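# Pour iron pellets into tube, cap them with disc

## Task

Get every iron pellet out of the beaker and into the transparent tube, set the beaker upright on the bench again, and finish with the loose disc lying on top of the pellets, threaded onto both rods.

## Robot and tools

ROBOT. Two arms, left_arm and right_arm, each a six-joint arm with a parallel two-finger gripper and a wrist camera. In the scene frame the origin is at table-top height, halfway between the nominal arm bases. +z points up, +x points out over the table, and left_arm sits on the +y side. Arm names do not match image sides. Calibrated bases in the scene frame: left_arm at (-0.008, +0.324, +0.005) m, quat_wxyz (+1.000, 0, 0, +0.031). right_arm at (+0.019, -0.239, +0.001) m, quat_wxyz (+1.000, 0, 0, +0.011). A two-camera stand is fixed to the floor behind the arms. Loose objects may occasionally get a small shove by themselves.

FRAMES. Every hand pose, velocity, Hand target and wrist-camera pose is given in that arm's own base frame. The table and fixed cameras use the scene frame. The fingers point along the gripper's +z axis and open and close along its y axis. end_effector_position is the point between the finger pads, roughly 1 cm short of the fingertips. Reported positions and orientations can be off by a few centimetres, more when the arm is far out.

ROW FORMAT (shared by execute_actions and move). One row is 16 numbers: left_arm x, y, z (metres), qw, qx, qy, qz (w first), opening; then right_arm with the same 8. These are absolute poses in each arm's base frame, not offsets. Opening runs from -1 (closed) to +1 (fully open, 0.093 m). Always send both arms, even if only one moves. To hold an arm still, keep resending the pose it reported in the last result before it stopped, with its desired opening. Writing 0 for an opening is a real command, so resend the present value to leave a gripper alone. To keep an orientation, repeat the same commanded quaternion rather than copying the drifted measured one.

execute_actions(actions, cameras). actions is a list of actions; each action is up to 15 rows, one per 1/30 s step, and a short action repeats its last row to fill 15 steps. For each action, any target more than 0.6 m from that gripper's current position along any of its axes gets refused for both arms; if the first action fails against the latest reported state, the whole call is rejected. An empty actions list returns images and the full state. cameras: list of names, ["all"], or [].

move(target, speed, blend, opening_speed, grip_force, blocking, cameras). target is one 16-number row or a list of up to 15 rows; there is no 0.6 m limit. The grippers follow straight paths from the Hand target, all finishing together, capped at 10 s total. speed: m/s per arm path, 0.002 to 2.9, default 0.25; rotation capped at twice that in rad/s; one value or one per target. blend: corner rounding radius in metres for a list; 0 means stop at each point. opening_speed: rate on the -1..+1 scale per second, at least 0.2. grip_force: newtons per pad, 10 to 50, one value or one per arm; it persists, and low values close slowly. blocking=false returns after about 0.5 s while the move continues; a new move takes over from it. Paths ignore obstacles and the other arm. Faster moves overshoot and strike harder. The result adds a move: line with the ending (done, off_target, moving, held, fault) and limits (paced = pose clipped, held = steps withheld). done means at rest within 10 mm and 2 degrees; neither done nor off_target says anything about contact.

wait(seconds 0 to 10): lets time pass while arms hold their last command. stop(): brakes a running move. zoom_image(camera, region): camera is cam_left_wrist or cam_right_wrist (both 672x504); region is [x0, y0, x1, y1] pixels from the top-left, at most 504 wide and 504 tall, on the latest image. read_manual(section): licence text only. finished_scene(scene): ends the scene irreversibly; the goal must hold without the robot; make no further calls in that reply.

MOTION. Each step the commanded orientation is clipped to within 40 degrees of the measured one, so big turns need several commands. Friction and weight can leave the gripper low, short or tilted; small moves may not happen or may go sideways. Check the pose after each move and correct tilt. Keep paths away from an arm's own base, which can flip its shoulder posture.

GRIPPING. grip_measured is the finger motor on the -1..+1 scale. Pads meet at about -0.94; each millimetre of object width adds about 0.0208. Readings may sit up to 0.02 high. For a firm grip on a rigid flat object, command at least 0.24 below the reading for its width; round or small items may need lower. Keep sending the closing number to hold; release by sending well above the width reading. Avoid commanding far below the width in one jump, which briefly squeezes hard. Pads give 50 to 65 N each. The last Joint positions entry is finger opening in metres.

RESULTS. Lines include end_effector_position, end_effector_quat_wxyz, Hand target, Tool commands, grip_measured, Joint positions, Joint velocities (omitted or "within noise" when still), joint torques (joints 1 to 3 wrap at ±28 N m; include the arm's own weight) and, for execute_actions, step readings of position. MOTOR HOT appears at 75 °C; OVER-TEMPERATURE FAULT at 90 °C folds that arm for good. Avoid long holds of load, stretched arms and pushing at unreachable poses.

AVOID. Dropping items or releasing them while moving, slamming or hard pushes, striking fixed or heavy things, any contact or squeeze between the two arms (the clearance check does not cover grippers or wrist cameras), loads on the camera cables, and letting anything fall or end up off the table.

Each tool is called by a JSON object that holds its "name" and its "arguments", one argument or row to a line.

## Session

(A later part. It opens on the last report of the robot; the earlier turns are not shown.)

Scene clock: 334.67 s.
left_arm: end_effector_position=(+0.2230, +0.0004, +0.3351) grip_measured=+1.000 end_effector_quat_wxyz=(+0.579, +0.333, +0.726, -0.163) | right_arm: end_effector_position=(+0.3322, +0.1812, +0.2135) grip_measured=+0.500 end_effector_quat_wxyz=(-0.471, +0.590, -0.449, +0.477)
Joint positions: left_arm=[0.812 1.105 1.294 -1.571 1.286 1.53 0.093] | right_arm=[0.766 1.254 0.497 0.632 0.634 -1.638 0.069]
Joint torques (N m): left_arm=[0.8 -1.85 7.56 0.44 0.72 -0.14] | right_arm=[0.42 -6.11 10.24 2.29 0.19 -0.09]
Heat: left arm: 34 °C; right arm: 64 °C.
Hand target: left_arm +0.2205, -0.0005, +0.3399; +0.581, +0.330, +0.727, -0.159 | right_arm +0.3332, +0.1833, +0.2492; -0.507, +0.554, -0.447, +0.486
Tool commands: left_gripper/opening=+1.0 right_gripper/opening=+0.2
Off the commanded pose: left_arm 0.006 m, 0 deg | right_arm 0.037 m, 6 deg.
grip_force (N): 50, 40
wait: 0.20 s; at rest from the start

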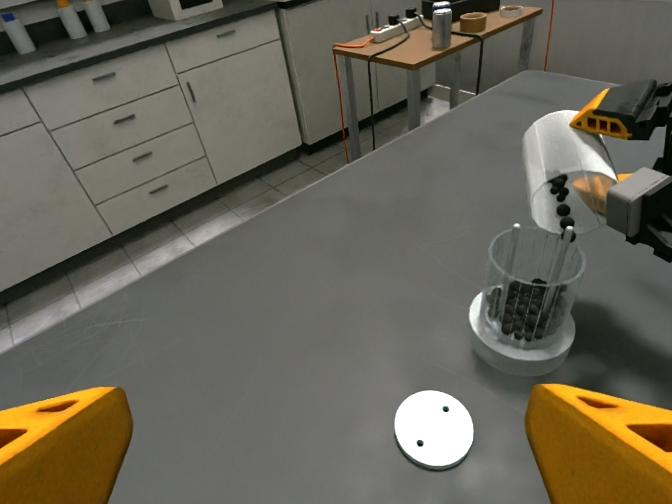

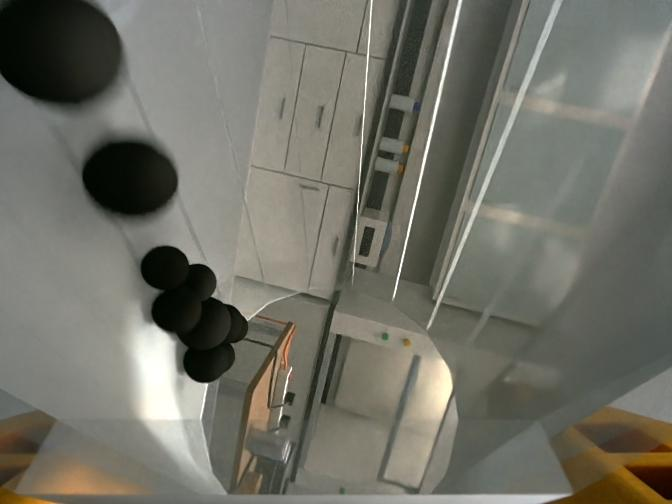

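{"name": "move", "arguments": {
  "target": [0.22,0.0,0.34,0.579,0.333,0.726,-0.163,1,0.342,0.182,0.26,0.39,-0.675,0.313,-0.542,0.2],
  "cameras": [],
  "speed": 0.15
}}

{"name": "wait", "arguments": {
  "seconds": 2,
  "cameras": ["all"]
}}

{"name": "zoom_image", "arguments": {
  "camera": "cam_left_wrist",
  "region": [450, 70, 672, 400]
}}

Scene clock: 343.67 s.
left_arm: end_effector_position=(+0.2230, +0.0004, +0.3351) grip_measured=+1.000 end_effector_quat_wxyz=(+0.579, +0.333, +0.726, -0.163) | right_arm: end_effector_position=(+0.3390, +0.1821, +0.2317) grip_measured=+0.500 end_effector_quat_wxyz=(-0.369, +0.697, -0.314, +0.528)
Joint positions: left_arm=[0.812 1.105 1.294 -1.571 1.286 1.53 0.093] | right_arm=[0.71 1.189 0.611 0.381 0.516 -2.01 0.069]
Joint torques (N m): left_arm=[0.77 -1.85 7.54 0.44 0.72 -0.14] | right_arm=[-0.79 -5.65 10.32 2.08 0 -0.18]
Heat: left arm: 34 °C; right arm: 62 °C.
Hand target: left_arm +0.2205, -0.0005, +0.3399; +0.581, +0.330, +0.727, -0.159 | right_arm +0.3411, +0.1814, +0.2597; -0.390, +0.675, -0.313, +0.542
Off the commanded pose: left_arm 0.006 m, 0 deg | right_arm 0.028 m, 4 deg.
joint sent to its limit (left arm) — joint 4 (wrist pitch), lower limit. The joint targets still meet the commanded pose.
grip_force (N): 50, 40
move: off_target (right_arm)
No camera images: "cameras" was empty.

Scene clock: 345.67 s.
left_arm: end_effector_position=(+0.2230, +0.0004, +0.3351) grip_measured=+1.000 end_effector_quat_wxyz=(+0.579, +0.333, +0.726, -0.163) | right_arm: end_effector_position=(+0.3390, +0.1821, +0.2316) grip_measured=+0.500 end_effector_quat_wxyz=(-0.369, +0.698, -0.314, +0.528)
Joint positions: left_arm=[0.812 1.105 1.294 -1.571 1.286 1.53 0.093] | right_arm=[0.71 1.189 0.611 0.381 0.516 -2.011 0.069]
Joint torques (N m): left_arm=[0.8 -1.84 7.56 0.44 0.72 -0.14] | right_arm=[-0.79 -5.65 10.32 2.08 0.02 -0.14]
Heat: left arm: 34 °C; right arm: 62 °C.
Hand target: left_arm +0.2205, -0.0005, +0.3399; +0.581, +0.330, +0.727, -0.159 | right_arm +0.3411, +0.1813, +0.2597; -0.390, +0.675, -0.313, +0.542
Tool commands: left_gripper/opening=+1.0 right_gripper/opening=+0.2
Off the commanded pose: left_arm 0.006 m, 0 deg | right_arm 0.029 m, 4 deg.
grip_force (N): 50, 40
wait: 2.00 s; at rest by 0.17 s

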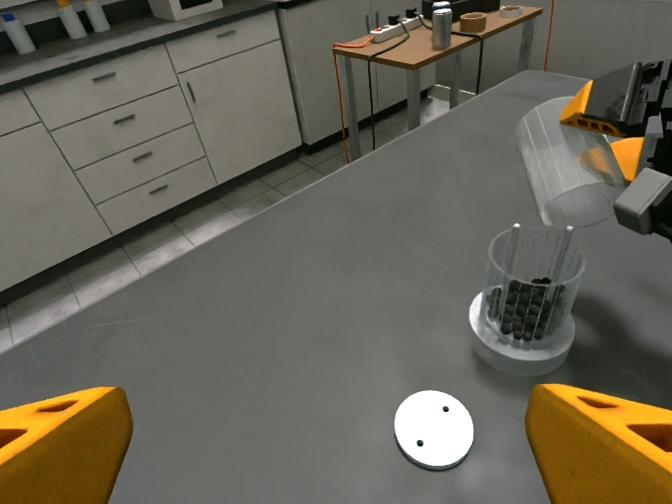

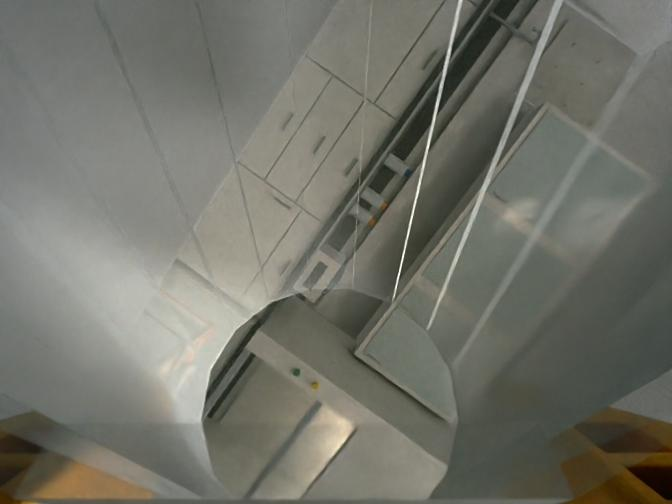

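Scaled by 1.527.

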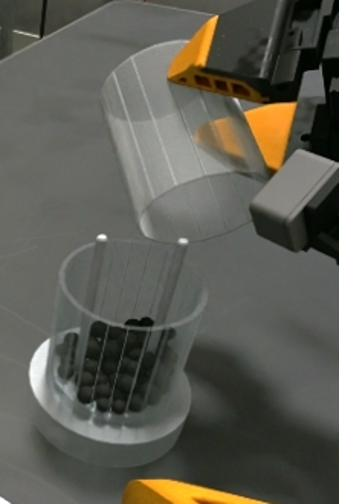

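{"name": "move", "arguments": {
  "target": [
    [0.22,0.0,0.34,0.579,0.333,0.726,-0.163,1,0.33,0.15,0.3,0.57,-0.48,0.5,-0.43,0.2],
    [0.22,0.0,0.34,0.579,0.333,0.726,-0.163,1,0.32,0.06,0.26,0.6,0,0.8,0,0.2],
    [0.22,0.0,0.34,0.579,0.333,0.726,-0.163,1,0.32,0.03,0.13,0.575,0,0.818,0,0.2]
  ],
  "cameras": ["all"],
  "speed": 0.2,
  "blend": 0.03
}}

Scene clock: 360.30 s.
left_arm: end_effector_position=(+0.2230, +0.0004, +0.3351) grip_measured=+1.000 end_effector_quat_wxyz=(+0.579, +0.333, +0.726, -0.163) | right_arm: end_effector_position=(+0.3152, +0.0298, +0.1208) grip_measured=+0.500 end_effector_quat_wxyz=(+0.559, +0.001, +0.829, -0.003)
Joint positions: left_arm=[0.812 1.105 1.294 -1.571 1.286 1.53 0.093] | right_arm=[0.191 0.973 0.24 0.342 0.182 0.071 0.069]
Joint torques (N m): left_arm=[0.79 -1.87 7.57 0.44 0.72 -0.15] | right_arm=[-0.79 -1.18 7.04 2.32 -0.05 -0.15]
Heat: left arm: 35 °C; right arm: 61 °C.
Hand target: left_arm +0.2205, -0.0005, +0.3399; +0.581, +0.330, +0.727, -0.159 | right_arm +0.3195, +0.0300, +0.1300; +0.575, +0.000, +0.818, +0.000
Off the commanded pose: left_arm 0.006 m, 0 deg | right_arm 0.010 m, 2 deg.
joint sent to its limit (left arm) — joint 4 (wrist pitch), lower limit. The joint targets still meet the commanded pose.
grip_force (N): 50, 40
move: done

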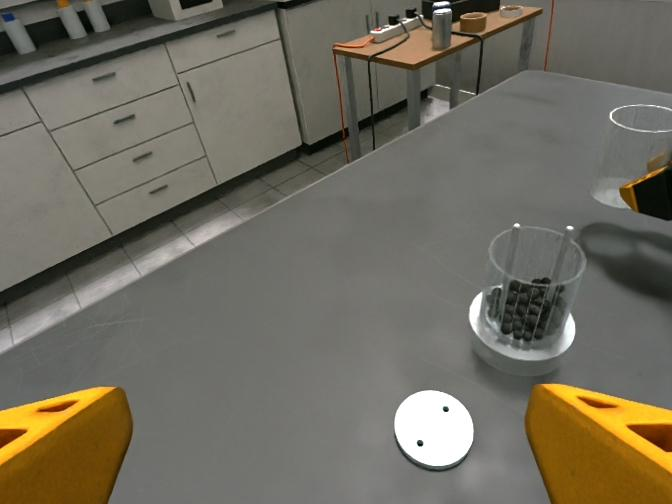

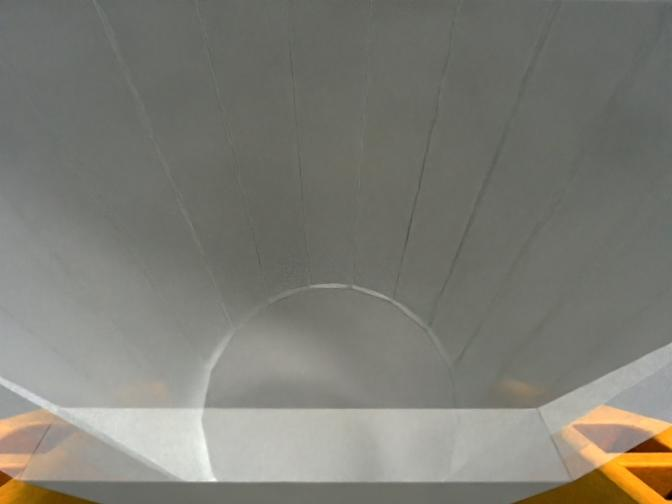

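{"name": "move", "arguments": {
  "target": [
    [0.22,0.0,0.34,0.579,0.333,0.726,-0.163,1,0.32,0.03,0.075,0.575,0,0.818,0,0.2],
    [0.22,0.0,0.34,0.579,0.333,0.726,-0.163,1,0.325,0.03,0.057,0.575,0,0.818,0,0.2]
  ],
  "cameras": ["all"],
  "speed": [0.08,0.03]
}}

{"name": "zoom_image", "arguments": {
  "camera": "cam_left_wrist",
  "region": [472, 80, 672, 280]
}}

Scene clock: 368.47 s.
left_arm: end_effector_position=(+0.2230, +0.0004, +0.3351) grip_measured=+1.000 end_effector_quat_wxyz=(+0.579, +0.333, +0.726, -0.163) | right_arm: end_effector_position=(+0.3247, +0.0302, +0.0539) grip_measured=+0.500 end_effector_quat_wxyz=(+0.567, +0.003, +0.824, -0.003)
Joint positions: left_arm=[0.812 1.105 1.294 -1.571 1.286 1.53 0.093] | right_arm=[0.186 1.548 0.091 1.086 0.18 0.068 0.069]
Joint torques (N m): left_arm=[0.8 -1.84 7.57 0.44 0.72 -0.14] | right_arm=[-0.8 -2.81 3.06 2.28 -0.09 -0.14]
Heat: left arm: 35 °C; right arm: 62 °C.
Hand target: left_arm +0.2205, -0.0005, +0.3399; +0.581, +0.330, +0.727, -0.159 | right_arm +0.3250, +0.0300, +0.0571; +0.575, +0.000, +0.818, +0.000
Off the commanded pose: left_arm 0.006 m, 0 deg | right_arm 0.003 m, 1 deg.
joint sent to its limit (left arm) — joint 4 (wrist pitch), lower limit. The joint targets still meet the commanded pose.
grip_force (N): 50, 40
move: done

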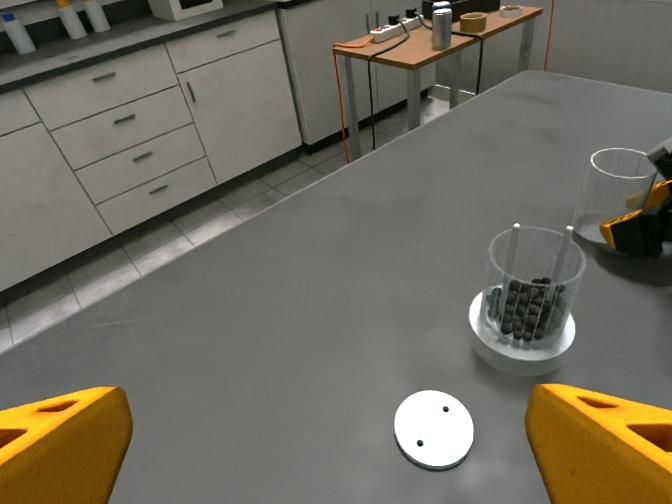

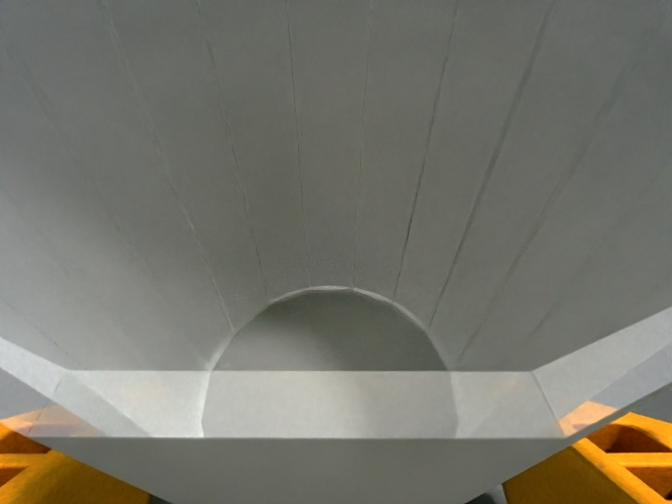

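Scaled by 2.520.

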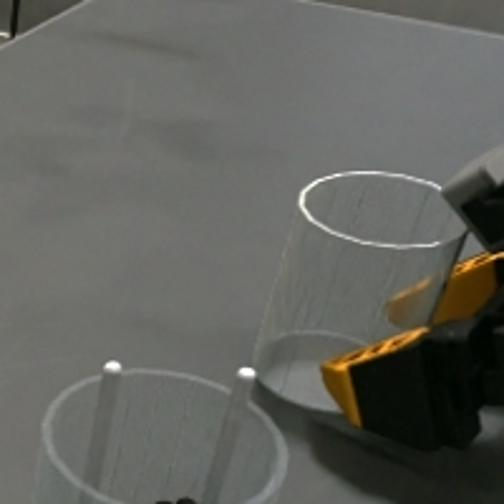

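{"name": "move", "arguments": {
  "target": [0.22,0.0,0.34,0.579,0.333,0.726,-0.163,1,0.325,0.03,0.052,0.57,0,0.822,0,0.2],
  "cameras": ["all"],
  "speed": 0.02
}}

{"name": "move", "arguments": {
  "target": [0.22,0.0,0.34,0.579,0.333,0.726,-0.163,1,0.325,0.03,0.052,0.57,0,0.822,0,1],
  "cameras": ["all"],
  "opening_speed": 0.3
}}

{"name": "zoom_image", "arguments": {
  "camera": "cam_left_wrist",
  "region": [472, 80, 672, 280]
}}

Scene clock: 383.50 s.
left_arm: end_effector_position=(+0.2230, +0.0004, +0.3351) grip_measured=+1.000 end_effector_quat_wxyz=(+0.579, +0.333, +0.726, -0.163) | right_arm: end_effector_position=(+0.3260, +0.0304, +0.0535) grip_measured=+0.500 end_effector_quat_wxyz=(+0.570, +0.003, +0.821, -0.002)
Joint positions: left_arm=[0.812 1.105 1.294 -1.571 1.286 1.53 0.093] | right_arm=[0.186 1.574 0.091 1.12 0.18 0.067 0.069]
Joint torques (N m): left_arm=[0.77 -1.85 7.57 0.44 0.72 -0.14] | right_arm=[-0.87 -2.66 3.03 2.1 -0.11 -0.11]
Heat: left arm: 35 °C; right arm: 60 °C.
Hand target: left_arm +0.2205, -0.0005, +0.3399; +0.581, +0.330, +0.727, -0.159 | right_arm +0.3250, +0.0301, +0.0520; +0.570, +0.000, +0.822, +0.000
Off the commanded pose: left_arm 0.006 m, 0 deg | right_arm 0.002 m, 0 deg.
joint sent to its limit (left arm) — joint 4 (wrist pitch), lower limit. The joint targets still meet the commanded pose.
grip_force (N): 50, 40
move: done

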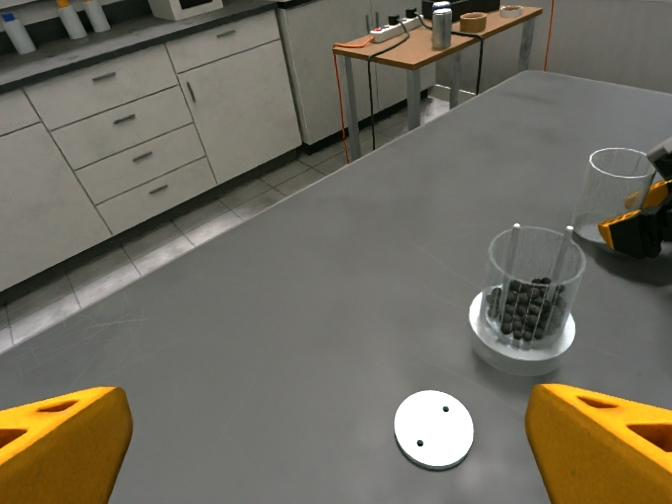

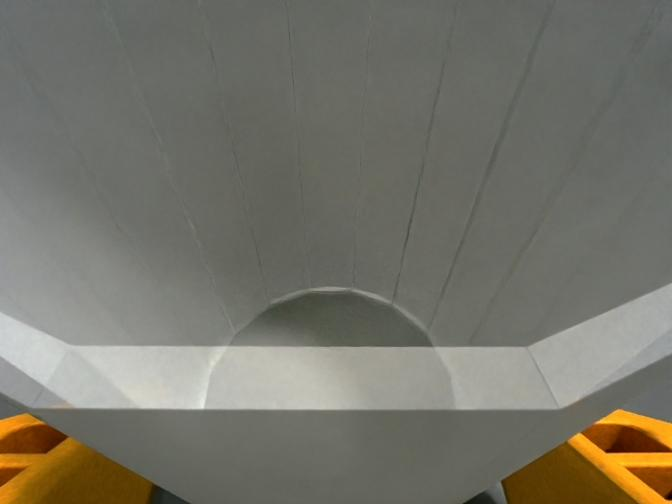

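Scene clock: 386.37 s.
left_arm: end_effector_position=(+0.2230, +0.0004, +0.3351) grip_measured=+1.000 end_effector_quat_wxyz=(+0.579, +0.333, +0.726, -0.163) | right_arm: end_effector_position=(+0.3260, +0.0306, +0.0535) grip_measured=+1.000 end_effector_quat_wxyz=(+0.570, +0.002, +0.821, -0.002)
Joint positions: left_arm=[0.812 1.105 1.294 -1.571 1.286 1.53 0.093] | right_arm=[0.186 1.574 0.091 1.12 0.179 0.067 0.093]
Joint torques (N m): left_arm=[0.79 -1.84 7.56 0.44 0.71 -0.14] | right_arm=[-0.88 -2.67 3.03 2.11 -0.1 -0.11]
Heat: left arm: 35 °C; right arm: 60 °C.
Hand target: left_arm +0.2205, -0.0005, +0.3399; +0.581, +0.330, +0.727, -0.159 | right_arm +0.3250, +0.0301, +0.0520; +0.570, +0.000, +0.822, +0.000
Off the commanded pose: left_arm 0.006 m, 0 deg | right_arm 0.002 m, 0 deg.
joint sent to its limit (left arm) — joint 4 (wrist pitch), lower limit. The joint targets still meet the commanded pose.
grip_force (N): 50, 40
move: done

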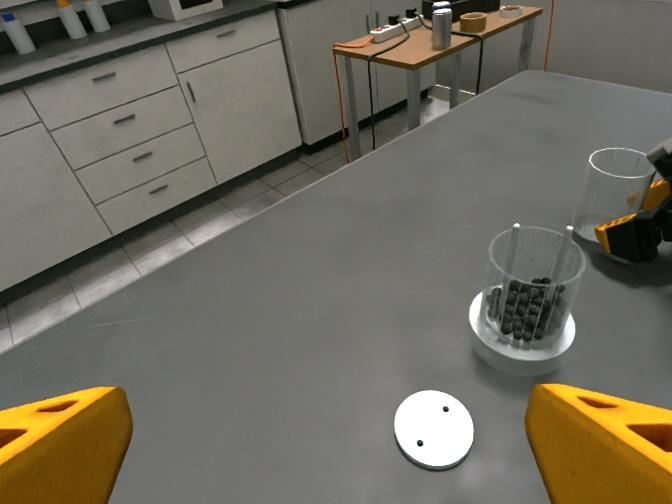

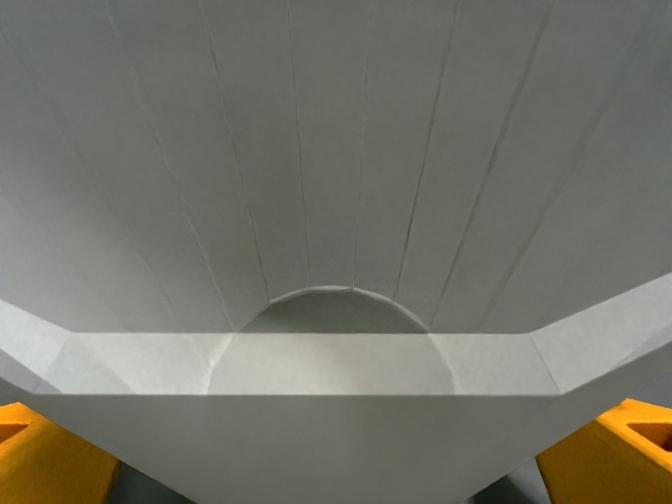

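Scaled by 2.520.

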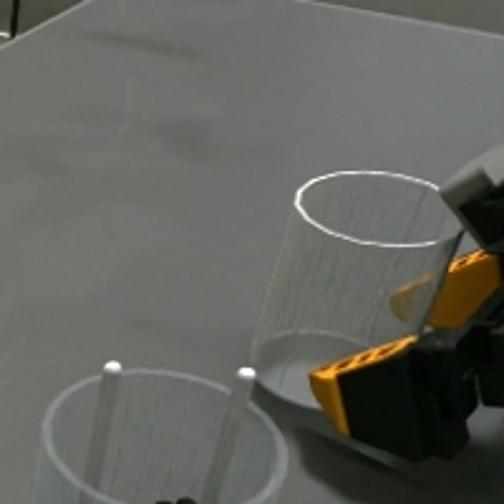

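{"name": "move", "arguments": {
  "target": [
    [0.22,0.0,0.34,0.579,0.333,0.726,-0.163,1,0.27,0.029,0.085,0.566,0,0.824,0,1],
    [0.22,0.0,0.34,0.579,0.333,0.726,-0.163,1,0.25,0.0,0.16,0.574,0,0.819,0,1]
  ],
  "cameras": ["all"],
  "speed": [0.06,0.12]
}}

Scene clock: 394.63 s.
left_arm: end_effector_position=(+0.2230, +0.0004, +0.3351) grip_measured=+1.000 end_effector_quat_wxyz=(+0.579, +0.333, +0.726, -0.163) | right_arm: end_effector_position=(+0.2479, +0.0000, +0.1423) grip_measured=+1.000 end_effector_quat_wxyz=(+0.557, +0.004, +0.831, +0.000)
Joint positions: left_arm=[0.812 1.105 1.294 -1.571 1.286 1.53 0.093] | right_arm=[0.008 0.361 0.231 -0.261 0.011 0.01 0.093]
Joint torques (N m): left_arm=[0.8 -1.87 7.57 0.44 0.72 -0.14] | right_arm=[-0.79 0.57 10.21 2.03 -0.12 -0.16]
Heat: left arm: 35 °C; right arm: 60 °C.
Hand target: left_arm +0.2205, -0.0005, +0.3399; +0.581, +0.330, +0.727, -0.159 | right_arm +0.2498, +0.0000, +0.1599; +0.574, +0.000, +0.819, +0.000
Off the commanded pose: left_arm 0.006 m, 0 deg | right_arm 0.018 m, 2 deg.
joint sent to its limit (left arm) — joint 4 (wrist pitch), lower limit. The joint targets still meet the commanded pose.
grip_force (N): 50, 40
move: off_target (right_arm)

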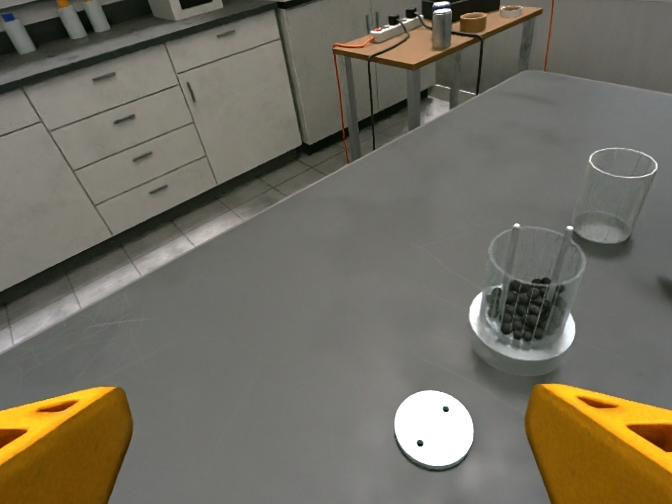

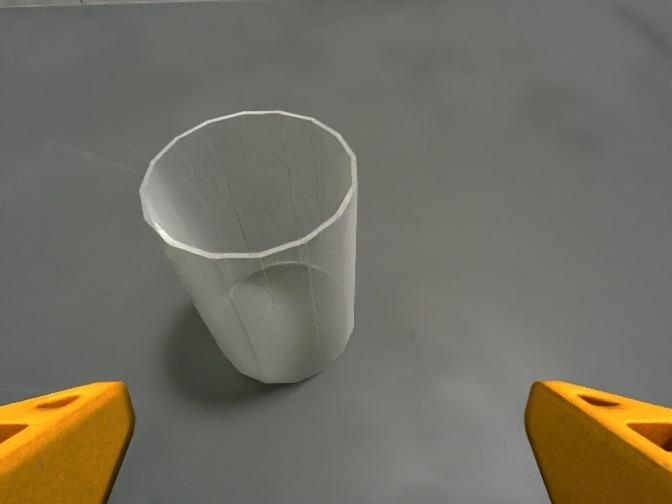

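{"name": "move", "arguments": {
  "target": [0.298,-0.141,0.14,0,-0.242,0.970,0,1,0.25,0.0,0.16,0.574,0,0.819,0,1],
  "cameras": ["cam_left_wrist"]
}}

Scene clock: 420.10 s.
left_arm: end_effector_position=(+0.2985, -0.1364, +0.1367) grip_measured=+1.000 end_effector_quat_wxyz=(+0.005, -0.239, +0.971, +0.003) | right_arm: end_effector_position=(+0.2476, +0.0000, +0.1428) grip_measured=+1.000 end_effector_quat_wxyz=(+0.557, +0.004, +0.830, +0.000)
Joint positions: left_arm=[-0.435 1.781 1.571 -1.357 -0.011 -0.917 0.093] | right_arm=[0.008 0.357 0.231 -0.263 0.011 0.01 0.093]
Joint torques (N m): left_arm=[-0.8 -6.02 8.7 0.19 0.11 -0.23] | right_arm=[-0.77 0.81 10.21 2.03 -0.11 -0.17]
Heat: left arm: 36 °C; right arm: 58 °C.
Hand target: left_arm +0.2979, -0.1410, +0.1400; +0.000, -0.242, +0.970, +0.000 | right_arm +0.2496, +0.0000, +0.1600; +0.574, +0.000, +0.819, +0.000
Off the commanded pose: left_arm 0.006 m, 1 deg | right_arm 0.017 m, 2 deg.
grip_force (N): 50, 40
move: off_target (right_arm)
Images, in order (width x height): cam_left_wrist 672x504.

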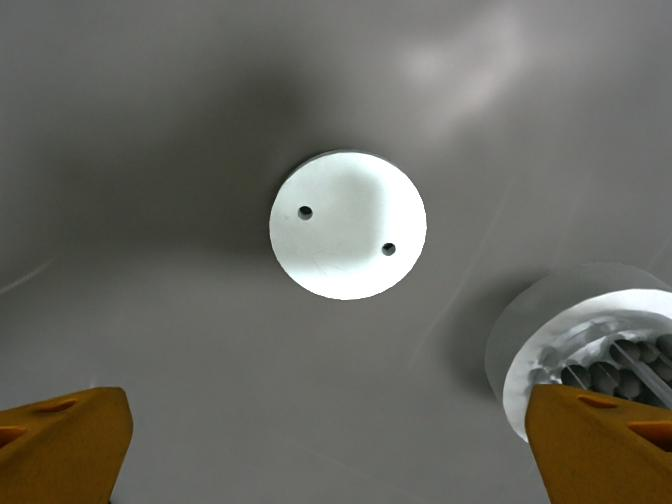

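{"name": "move", "arguments": {
  "target": [0.302,-0.1455,0.065,0,-0.242,0.970,0,1,0.25,0.0,0.16,0.574,0,0.819,0,1],
  "cameras": ["cam_left_wrist"],
  "speed": 0.1
}}

Scene clock: 431.50 s.
left_arm: end_effector_position=(+0.3009, -0.1400, +0.0691) grip_measured=+1.000 end_effector_quat_wxyz=(+0.000, -0.239, +0.971, +0.006) | right_arm: end_effector_position=(+0.2475, +0.0000, +0.1426) grip_measured=+1.000 end_effector_quat_wxyz=(+0.557, +0.004, +0.830, +0.000)
Joint positions: left_arm=[-0.441 1.831 1.362 -1.109 -0.01 -0.924 0.093] | right_arm=[0.008 0.357 0.231 -0.263 0.011 0.01 0.093]
Joint torques (N m): left_arm=[-0.87 -6.23 6.16 0.52 0.11 -0.23] | right_arm=[-0.79 0.81 10.21 2.03 -0.11 -0.17]
Heat: left arm: 38 °C; right arm: 58 °C.
Hand target: left_arm +0.3019, -0.1454, +0.0651; +0.000, -0.242, +0.970, +0.000 | right_arm +0.2496, +0.0000, +0.1599; +0.574, +0.000, +0.819, +0.000
Off the commanded pose: left_arm 0.007 m, 1 deg | right_arm 0.018 m, 2 deg.
grip_force (N): 50, 40
move: off_target (right_arm)
Images, in order (width x height): cam_left_wrist 672x504.

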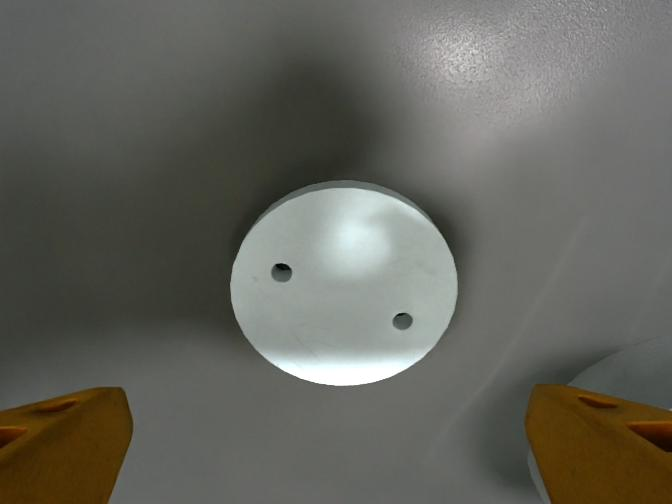

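{"name": "move", "arguments": {
  "target": [0.305,-0.150,0.025,0,-0.242,0.970,0,1,0.25,0.0,0.16,0.574,0,0.819,0,1],
  "cameras": ["cam_left_wrist"],
  "speed": 0.06
}}

Scene clock: 439.00 s.
left_arm: end_effector_position=(+0.3048, -0.1448, +0.0298) grip_measured=+1.000 end_effector_quat_wxyz=(+0.001, -0.239, +0.971, +0.005) | right_arm: end_effector_position=(+0.2475, +0.0000, +0.1425) grip_measured=+1.000 end_effector_quat_wxyz=(+0.557, +0.004, +0.831, +0.000)
Joint positions: left_arm=[-0.449 1.893 1.281 -0.963 -0.01 -0.932 0.093] | right_arm=[0.008 0.357 0.231 -0.264 0.011 0.01 0.093]
Joint torques (N m): left_arm=[-0.85 -6.38 5.82 0.55 0.11 -0.23] | right_arm=[-0.79 0.8 10.21 2.03 -0.11 -0.17]
Heat: left arm: 37 °C; right arm: 59 °C.
Hand target: left_arm +0.3048, -0.1499, +0.0251; +0.000, -0.242, +0.970, +0.000 | right_arm +0.2496, +0.0000, +0.1599; +0.574, +0.000, +0.819, +0.000
Off the commanded pose: left_arm 0.007 m, 1 deg | right_arm 0.018 m, 2 deg.
grip_force (N): 50, 40
move: off_target (right_arm)
Images, in order (width x height): cam_left_wrist 672x504.

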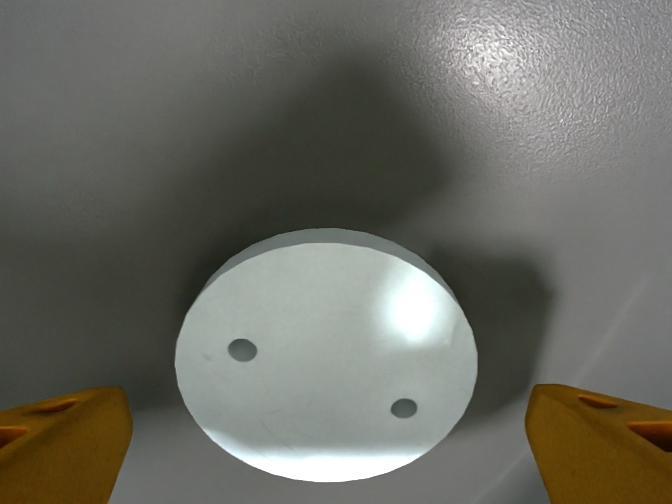

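{"name": "move", "arguments": {
  "target": [
    [0.305,-0.150,0.006,0,-0.242,0.970,0,1,0.25,0.0,0.16,0.574,0,0.819,0,1],
    [0.305,-0.150,0.006,0,-0.242,0.970,0,0.5,0.25,0.0,0.16,0.574,0,0.819,0,1]
  ],
  "cameras": ["cam_left_wrist"],
  "speed": 0.03,
  "opening_speed": 0.2,
  "grip_force": [30, 40]
}}

Scene clock: 448.90 s.
left_arm: end_effector_position=(+0.3055, -0.1452, +0.0115) grip_measured=+0.582 end_effector_quat_wxyz=(+0.003, -0.240, +0.971, +0.005) | right_arm: end_effector_position=(+0.2475, +0.0000, +0.1425) grip_measured=+1.000 end_effector_quat_wxyz=(+0.557, +0.004, +0.831, +0.000)
Joint positions: left_arm=[-0.449 1.921 1.24 -0.892 -0.01 -0.933 0.073] | right_arm=[0.008 0.357 0.231 -0.264 0.011 0.01 0.093]
Joint torques (N m): left_arm=[-0.88 -6.34 5.6 0.54 0.1 -0.23] | right_arm=[-0.77 0.8 10.21 2.03 -0.11 -0.17]
Heat: left arm: 37 °C; right arm: 59 °C.
Hand target: left_arm +0.3048, -0.1498, +0.0060; +0.000, -0.242, +0.970, +0.000 | right_arm +0.2496, +0.0000, +0.1599; +0.574, +0.000, +0.819, +0.000
Off the commanded pose: left_arm 0.007 m, 1 deg | right_arm 0.018 m, 2 deg.
grip_force (N): 30, 40
move: off_target (right_arm)
Images, in order (width x height): cam_left_wrist 672x504.

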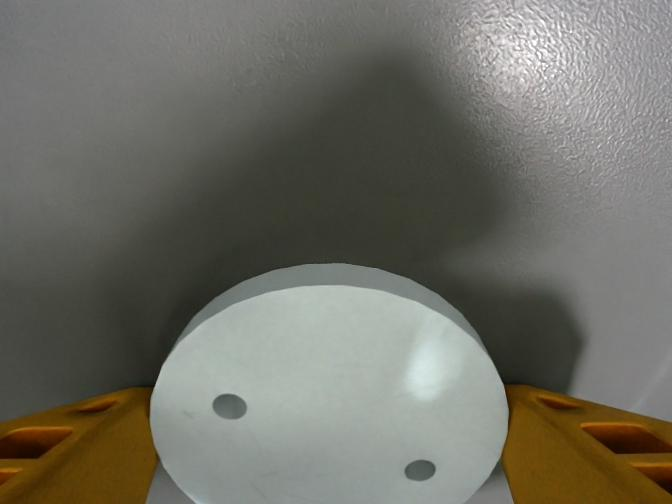

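{"name": "move", "arguments": {
  "target": [
    [0.305,-0.150,0.006,0,-0.242,0.970,0,0.3,0.25,0.0,0.16,0.574,0,0.819,0,1],
    [0.305,-0.150,0.12,0,-0.242,0.970,0,0.3,0.25,0.0,0.16,0.574,0,0.819,0,1],
    [0.25,-0.25,0.26,0,0.276,0.961,0,0.3,0.25,0.0,0.16,0.574,0,0.819,0,1]
  ],
  "cameras": ["cam_left_wrist"],
  "speed": 0.15,
  "opening_speed": 0.4
}}

Scene clock: 476.33 s.
left_arm: end_effector_position=(+0.2557, -0.2500, +0.2431) grip_measured=+0.579 end_effector_quat_wxyz=(+0.093, +0.264, +0.959, -0.046) | right_arm: end_effector_position=(+0.2475, +0.0000, +0.1424) grip_measured=+1.000 end_effector_quat_wxyz=(+0.557, +0.004, +0.831, +0.000)
Joint positions: left_arm=[-0.779 1.802 2.012 -1.573 -0.01 -0.24 0.073] | right_arm=[0.008 0.357 0.231 -0.264 0.011 0.01 0.093]
Joint torques (N m): left_arm=[-0.72 -8.87 8.46 0.68 0.12 0.11] | right_arm=[-0.77 0.8 10.21 2.03 -0.11 -0.17]
Heat: left arm: 37 °C; right arm: 59 °C.
Hand target: left_arm +0.2498, -0.2497, +0.2590; +0.108, +0.274, +0.954, -0.060 | right_arm +0.2496, +0.0000, +0.1599; +0.574, +0.000, +0.819, +0.000
Off the commanded pose: left_arm 0.018 m, 12 deg | right_arm 0.018 m, 2 deg.
joint sent to its limit (left arm) — joint 4 (wrist pitch), lower limit. The joint targets are off in orientation, not in position.
grip_force (N): 30, 40
move: off_target (left_arm, right_arm)
Images, in order (width x height): cam_left_wrist 672x504.

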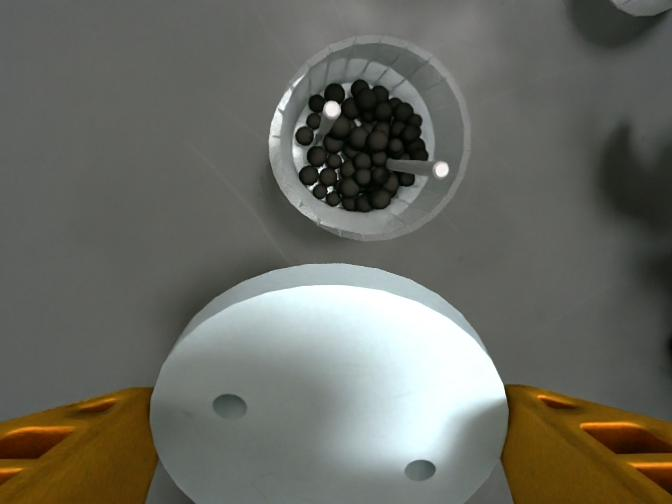

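{"name": "move", "arguments": {
  "target": [0.265,-0.284,0.215,0,0.296,0.955,0,0.3,0.25,0.0,0.16,0.574,0,0.819,0,1],
  "cameras": ["cam_left_wrist"],
  "speed": 0.1
}}

Scene clock: 497.33 s.
left_arm: end_effector_position=(+0.2668, -0.2791, +0.2108) grip_measured=+0.579 end_effector_quat_wxyz=(+0.060, +0.285, +0.956, -0.029) | right_arm: end_effector_position=(+0.2475, +0.0000, +0.1424) grip_measured=+1.000 end_effector_quat_wxyz=(+0.557, +0.004, +0.831, +0.000)
Joint positions: left_arm=[-0.812 1.957 2.094 -1.575 -0.01 -0.232 0.073] | right_arm=[0.008 0.357 0.231 -0.264 0.011 0.01 0.093]
Joint torques (N m): left_arm=[-0.84 -7.17 8.83 0.54 0.12 0.09] | right_arm=[-0.77 0.8 10.22 2.04 -0.11 -0.17]
Heat: left arm: 37 °C; right arm: 60 °C.
Hand target: left_arm +0.2648, -0.2837, +0.2144; +0.061, +0.295, +0.953, -0.034 | right_arm +0.2496, +0.0000, +0.1599; +0.574, +0.000, +0.819, +0.000
Off the commanded pose: left_arm 0.007 m, 8 deg | right_arm 0.018 m, 2 deg.
joint sent to its limit (left arm) — joint 4 (wrist pitch), lower limit. The joint targets are off in orientation, not in position.
grip_force (N): 30, 40
move: off_target (left_arm, right_arm)
Images, in order (width x height): cam_left_wrist 672x504.

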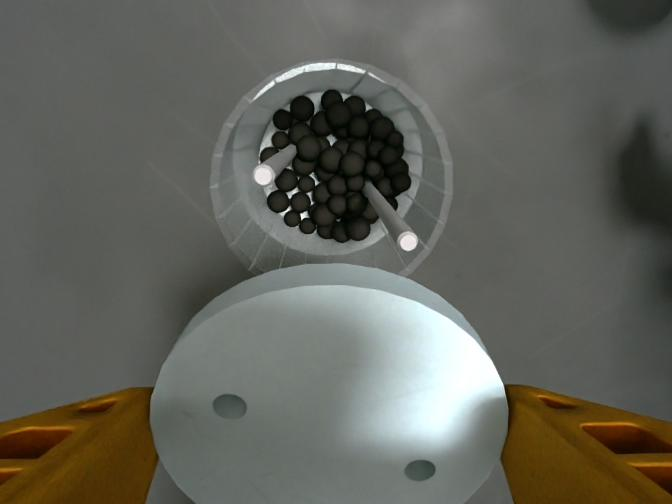

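{"name": "move", "arguments": {
  "target": [0.300,-0.311,0.197,0,0.292,0.956,0,0.3,0.25,0.0,0.16,0.574,0,0.819,0,1],
  "cameras": ["cam_left_wrist"],
  "speed": 0.06
}}

Scene clock: 511.83 s.
left_arm: end_effector_position=(+0.2968, -0.3107, +0.1950) grip_measured=+0.579 end_effector_quat_wxyz=(+0.068, +0.289, +0.954, -0.033) | right_arm: end_effector_position=(+0.2475, +0.0000, +0.1424) grip_measured=+1.000 end_effector_quat_wxyz=(+0.557, +0.004, +0.831, +0.000)
Joint positions: left_arm=[-0.812 2.132 2.289 -1.577 -0.01 -0.224 0.073] | right_arm=[0.008 0.357 0.231 -0.264 0.011 0.01 0.093]
Joint torques (N m): left_arm=[0.81 -8.14 8.61 0.59 0.13 0.09] | right_arm=[-0.77 0.81 10.21 2.03 -0.11 -0.17]
Heat: left arm: 39 °C; right arm: 60 °C.
Hand target: left_arm +0.2997, -0.3107, +0.1965; +0.067, +0.291, +0.954, -0.038 | right_arm +0.2496, +0.0000, +0.1599; +0.574, +0.000, +0.819, +0.000
Off the commanded pose: left_arm 0.004 m, 9 deg | right_arm 0.018 m, 2 deg.
joint sent to its limit (left arm) — joint 4 (wrist pitch), lower limit. The joint targets are off in orientation, not in position.
grip_force (N): 30, 40
move: off_target (left_arm, right_arm)
Images, in order (width x height): cam_left_wrist 672x504.

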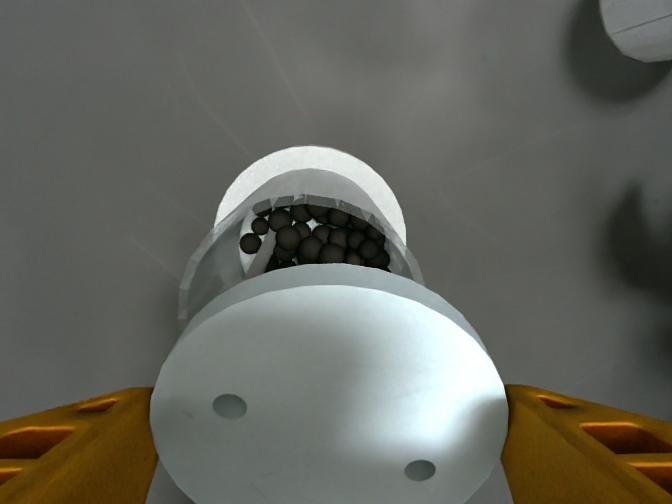

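{"name": "move", "arguments": {
  "target": [0.302,-0.310,0.181,0,0.292,0.956,0,0.3,0.25,0.0,0.16,0.574,0,0.819,0,1],
  "cameras": ["cam_left_wrist"],
  "speed": 0.04
}}

{"name": "zoom_image", "arguments": {
  "camera": "cam_left_wrist",
  "region": [200, 350, 460, 504]
}}

Scene clock: 521.90 s.
left_arm: end_effector_position=(+0.2997, -0.3110, +0.1828) grip_measured=+0.579 end_effector_quat_wxyz=(+0.055, +0.289, +0.955, -0.026) | right_arm: end_effector_position=(+0.2475, +0.0000, +0.1424) grip_measured=+1.000 end_effector_quat_wxyz=(+0.557, +0.004, +0.831, +0.000)
Joint positions: left_arm=[-0.808 2.162 2.289 -1.577 -0.01 -0.219 0.073] | right_arm=[0.008 0.357 0.231 -0.264 0.011 0.01 0.093]
Joint torques (N m): left_arm=[0.85 -8.18 7.65 0.53 0.14 0.08] | right_arm=[-0.77 0.8 10.21 2.04 -0.11 -0.17]
Heat: left arm: 40 °C; right arm: 61 °C.
Hand target: left_arm +0.3018, -0.3097, +0.1805; +0.049, +0.291, +0.955, -0.027 | right_arm +0.2496, +0.0000, +0.1599; +0.574, +0.000, +0.819, +0.000
Off the commanded pose: left_arm 0.003 m, 7 deg | right_arm 0.018 m, 2 deg.
joint sent to its limit (left arm) — joint 4 (wrist pitch), lower limit. The joint targets are off in orientation, not in position.
grip_force (N): 30, 40
move: off_target (left_arm, right_arm)
Images, in order (width x height): cam_left_wrist 672x504.

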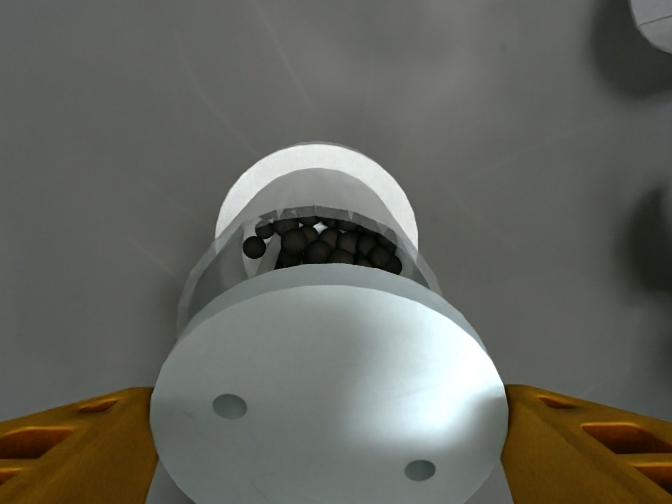

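Scaled by 1.938.

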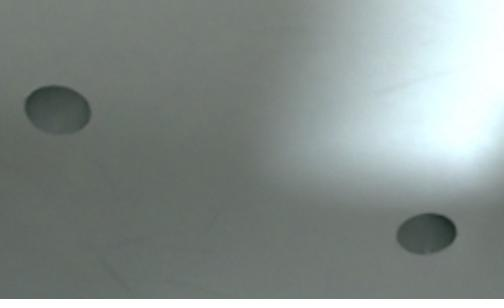

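{"name": "move", "arguments": {
  "target": [
    [0.280,-0.27,0.22,0,0.292,0.956,0,0.3,0.25,0.0,0.16,0.574,0,0.819,0,1],
    [0.300,-0.150,0.1,0,-0.242,0.970,0,0.3,0.25,0.0,0.16,0.574,0,0.819,0,1],
    [0.305,-0.150,0.03,0,-0.242,0.970,0,0.3,0.25,0.0,0.16,0.574,0,0.819,0,1],
    [0.305,-0.150,0.006,0,-0.242,0.970,0,0.3,0.25,0.0,0.16,0.574,0,0.819,0,1]
  ],
  "cameras": ["cam_left_wrist"],
  "speed": [0.15,0.2,0.1,0.02],
  "blend": [0.02,0.02,0.005,0]
}}

{"name": "move", "arguments": {
  "target": [
    [0.305,-0.150,0.006,0,-0.242,0.970,0,0.9,0.25,0.0,0.16,0.574,0,0.819,0,1],
    [0.305,-0.150,0.006,0.0466,-0.242,0.970,0.0116,0.9,0.25,0.0,0.16,0.574,0,0.819,0,1],
    [0.305,-0.150,0.006,0.0466,-0.242,0.970,0.0116,0.3,0.25,0.0,0.16,0.574,0,0.819,0,1]
  ],
  "cameras": ["cam_left_wrist"],
  "speed": 0.05,
  "opening_speed": 0.4
}}

Scene clock: 544.90 s.
left_arm: end_effector_position=(+0.3023, -0.1513, +0.0116) grip_measured=+0.579 end_effector_quat_wxyz=(+0.001, -0.231, +0.973, +0.004) | right_arm: end_effector_position=(+0.2475, +0.0000, +0.1424) grip_measured=+1.000 end_effector_quat_wxyz=(+0.557, +0.004, +0.831, +0.000)
Joint positions: left_arm=[-0.468 1.921 1.241 -0.893 -0.007 -0.934 0.073] | right_arm=[0.008 0.357 0.231 -0.264 0.011 0.01 0.093]
Joint torques (N m): left_arm=[0.98 -6.35 5.59 0.55 0.07 -0.22] | right_arm=[-0.79 0.8 10.21 2.04 -0.11 -0.16]
Heat: left arm: 40 °C; right arm: 62 °C.
Hand target: left_arm +0.3050, -0.1499, +0.0061; +0.000, -0.242, +0.970, +0.000 | right_arm +0.2496, +0.0000, +0.1599; +0.574, +0.000, +0.819, +0.000
Off the commanded pose: left_arm 0.006 m, 1 deg | right_arm 0.018 m, 2 deg.
grip_force (N): 30, 40
move: off_target (right_arm)
Images, in order (width x height): cam_left_wrist 672x504.

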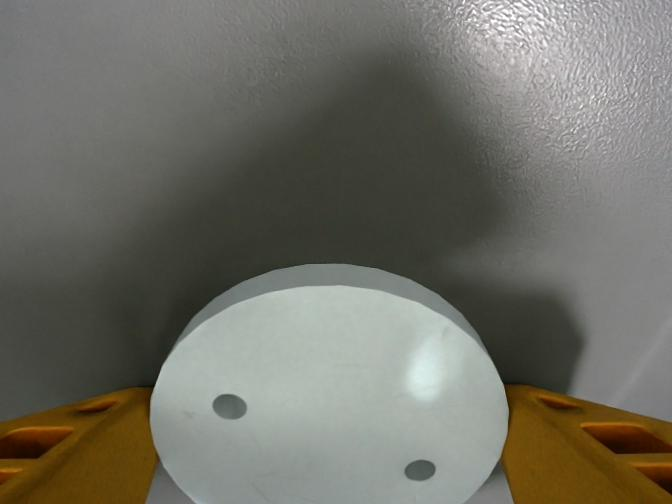

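Scene clock: 549.67 s.
left_arm: end_effector_position=(+0.3038, -0.1511, +0.0089) grip_measured=+0.584 end_effector_quat_wxyz=(+0.034, -0.238, +0.971, +0.009) | right_arm: end_effector_position=(+0.2475, +0.0000, +0.1424) grip_measured=+1.000 end_effector_quat_wxyz=(+0.557, +0.004, +0.831, +0.000)
Joint positions: left_arm=[-0.491 1.894 1.19 -0.826 -0.059 -0.97 0.073] | right_arm=[0.008 0.357 0.231 -0.264 0.011 0.01 0.093]
Joint torques (N m): left_arm=[-0.64 -7.35 4.48 0.72 -0.3 -0.23] | right_arm=[-0.77 0.8 10.21 2.03 -0.11 -0.17]
Heat: left arm: 40 °C; right arm: 62 °C.
Hand target: left_arm +0.3049, -0.1500, +0.0060; +0.046, -0.242, +0.969, +0.012 | right_arm +0.2496, +0.0000, +0.1599; +0.574, +0.000, +0.819, +0.000
Off the commanded pose: left_arm 0.003 m, 2 deg | right_arm 0.018 m, 2 deg.
grip_force (N): 30, 40
move: off_target (right_arm)
Images, in order (width x height): cam_left_wrist 672x504.

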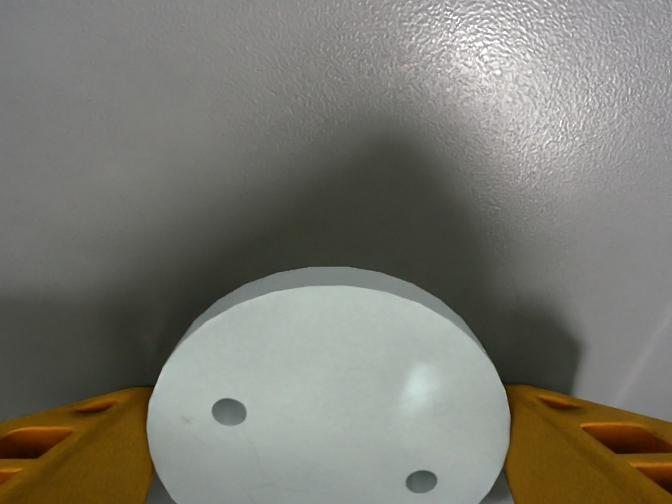

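{"name": "move", "arguments": {
  "target": [
    [0.305,-0.150,0.12,0.0335,-0.242,0.970,0.009,0.3,0.25,0.0,0.16,0.574,0,0.819,0,1],
    [0.28,-0.27,0.21,0.045,0.292,0.956,-0.013,0.3,0.25,0.0,0.16,0.574,0,0.819,0,1],
    [0.302,-0.307,0.182,0.045,0.292,0.956,-0.013,0.3,0.25,0.0,0.16,0.574,0,0.819,0,1]
  ],
  "cameras": ["cam_left_wrist"],
  "speed": [0.15,0.2,0.05]
}}

{"name": "zoom_image", "arguments": {
  "camera": "cam_left_wrist",
  "region": [200, 350, 460, 504]
}}

Scene clock: 571.13 s.
left_arm: end_effector_position=(+0.3040, -0.3017, +0.1793) grip_measured=+0.581 end_effector_quat_wxyz=(+0.054, +0.293, +0.955, -0.012) | right_arm: end_effector_position=(+0.2475, +0.0000, +0.1424) grip_measured=+1.000 end_effector_quat_wxyz=(+0.557, +0.004, +0.831, +0.000)
Joint positions: left_arm=[-0.794 2.155 2.266 -1.575 -0.031 -0.197 0.073] | right_arm=[0.008 0.357 0.231 -0.264 0.011 0.01 0.093]
Joint torques (N m): left_arm=[-0.85 -8.42 8.87 0.47 0.11 -0.2] | right_arm=[-0.79 0.79 10.21 2.03 -0.11 -0.17]
Heat: left arm: 41 °C; right arm: 63 °C.
Hand target: left_arm +0.3018, -0.3068, +0.1817; +0.054, +0.292, +0.955, -0.018 | right_arm +0.2496, +0.0000, +0.1599; +0.574, +0.000, +0.819, +0.000
Off the commanded pose: left_arm 0.006 m, 1 deg | right_arm 0.018 m, 2 deg.
joint sent to its limit (left arm) — joint 4 (wrist pitch), lower limit. The joint targets still meet the commanded pose.
grip_force (N): 30, 40
move: off_target (right_arm)
Images, in order (width x height): cam_left_wrist 672x504.

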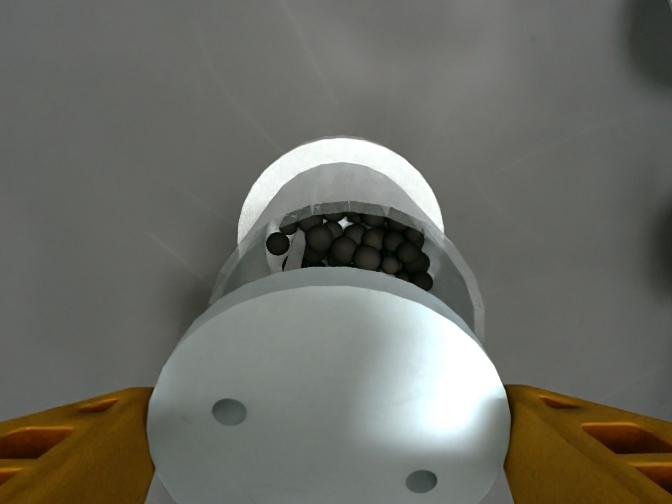

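Scaled by 1.938.

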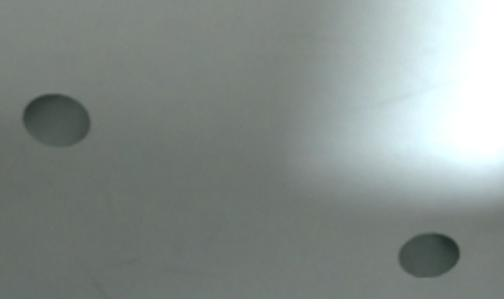

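{"name": "move", "arguments": {
  "target": [0.298,-0.309,0.192,0.045,0.2865,0.958,-0.013,0.3,0.25,0.0,0.16,0.574,0,0.819,0,1],
  "speed": 0.04
}}

Scene clock: 636.63 s.
left_arm: end_effector_position=(+0.3006, -0.3052, +0.1793) grip_measured=+0.581 end_effector_quat_wxyz=(+0.054, +0.290, +0.956, -0.013) | right_arm: end_effector_position=(+0.2475, +0.0000, +0.1424) grip_measured=+1.000 end_effector_quat_wxyz=(+0.557, +0.004, +0.831, +0.000)
Joint positions: left_arm=[-0.805 2.155 2.266 -1.575 -0.031 -0.215 0.073] | right_arm=[0.008 0.357 0.231 -0.264 0.011 0.01 0.093]
Joint torques (N m): left_arm=[-0.79 -10.13 8.95 0.48 0.09 -0.22] | right_arm=[-0.77 0.8 10.21 2.03 -0.11 -0.17]
Heat: left arm: 43 °C; right arm: 65 °C.
Hand target: left_arm +0.2977, -0.3086, +0.1915; +0.064, +0.286, +0.956, -0.024 | right_arm +0.2496, +0.0000, +0.1599; +0.574, +0.000, +0.819, +0.000
Off the commanded pose: left_arm 0.013 m, 1 deg | right_arm 0.018 m, 2 deg.
joint sent to its limit (left arm) — joint 4 (wrist pitch), lower limit. The joint targets are off in orientation, not in position.
grip_force (N): 30, 40
move: off_target (left_arm, right_arm)

{"name": "move", "arguments": {
  "target": [0.2985,-0.308,0.168,0.045,0.287,0.958,-0.013,0.3,0.25,0.0,0.16,0.574,0,0.819,0,1],
  "speed": 0.02,
  "cameras": ["cam_left_wrist"]
}}

{"name": "zoom_image", "arguments": {
  "camera": "cam_left_wrist",
  "region": [200, 350, 460, 504]
}}

Scene clock: 645.33 s.
left_arm: end_effector_position=(+0.2988, -0.3050, +0.1757) grip_measured=+0.581 end_effector_quat_wxyz=(+0.048, +0.290, +0.956, -0.013) | right_arm: end_effector_position=(+0.2475, +0.0000, +0.1424) grip_measured=+1.000 end_effector_quat_wxyz=(+0.557, +0.004, +0.831, +0.000)
Joint positions: left_arm=[-0.805 2.155 2.251 -1.571 -0.024 -0.216 0.073] | right_arm=[0.008 0.357 0.231 -0.264 0.011 0.01 0.093]
Joint torques (N m): left_arm=[-0.54 -8.91 4.29 0.82 0.02 -0.21] | right_arm=[-0.79 0.8 10.21 2.03 -0.11 -0.17]
Heat: left arm: 44 °C; right arm: 65 °C.
Hand target: left_arm +0.2984, -0.3079, +0.1680; +0.045, +0.287, +0.957, -0.013 | right_arm +0.2496, +0.0000, +0.1599; +0.574, +0.000, +0.819, +0.000
Off the commanded pose: left_arm 0.008 m, 0 deg | right_arm 0.018 m, 2 deg.
grip_force (N): 30, 40
move: off_target (right_arm)
Images, in order (width x height): cam_left_wrist 672x504.

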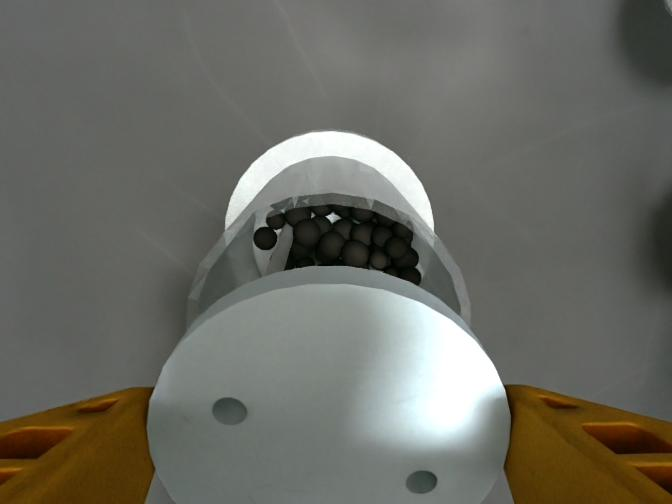

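Scaled by 1.938.

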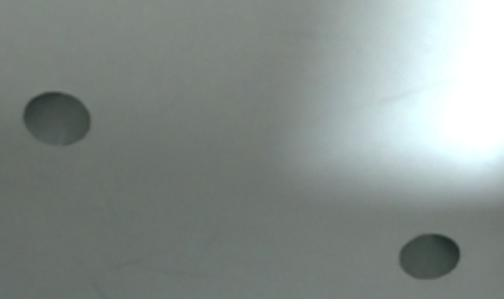

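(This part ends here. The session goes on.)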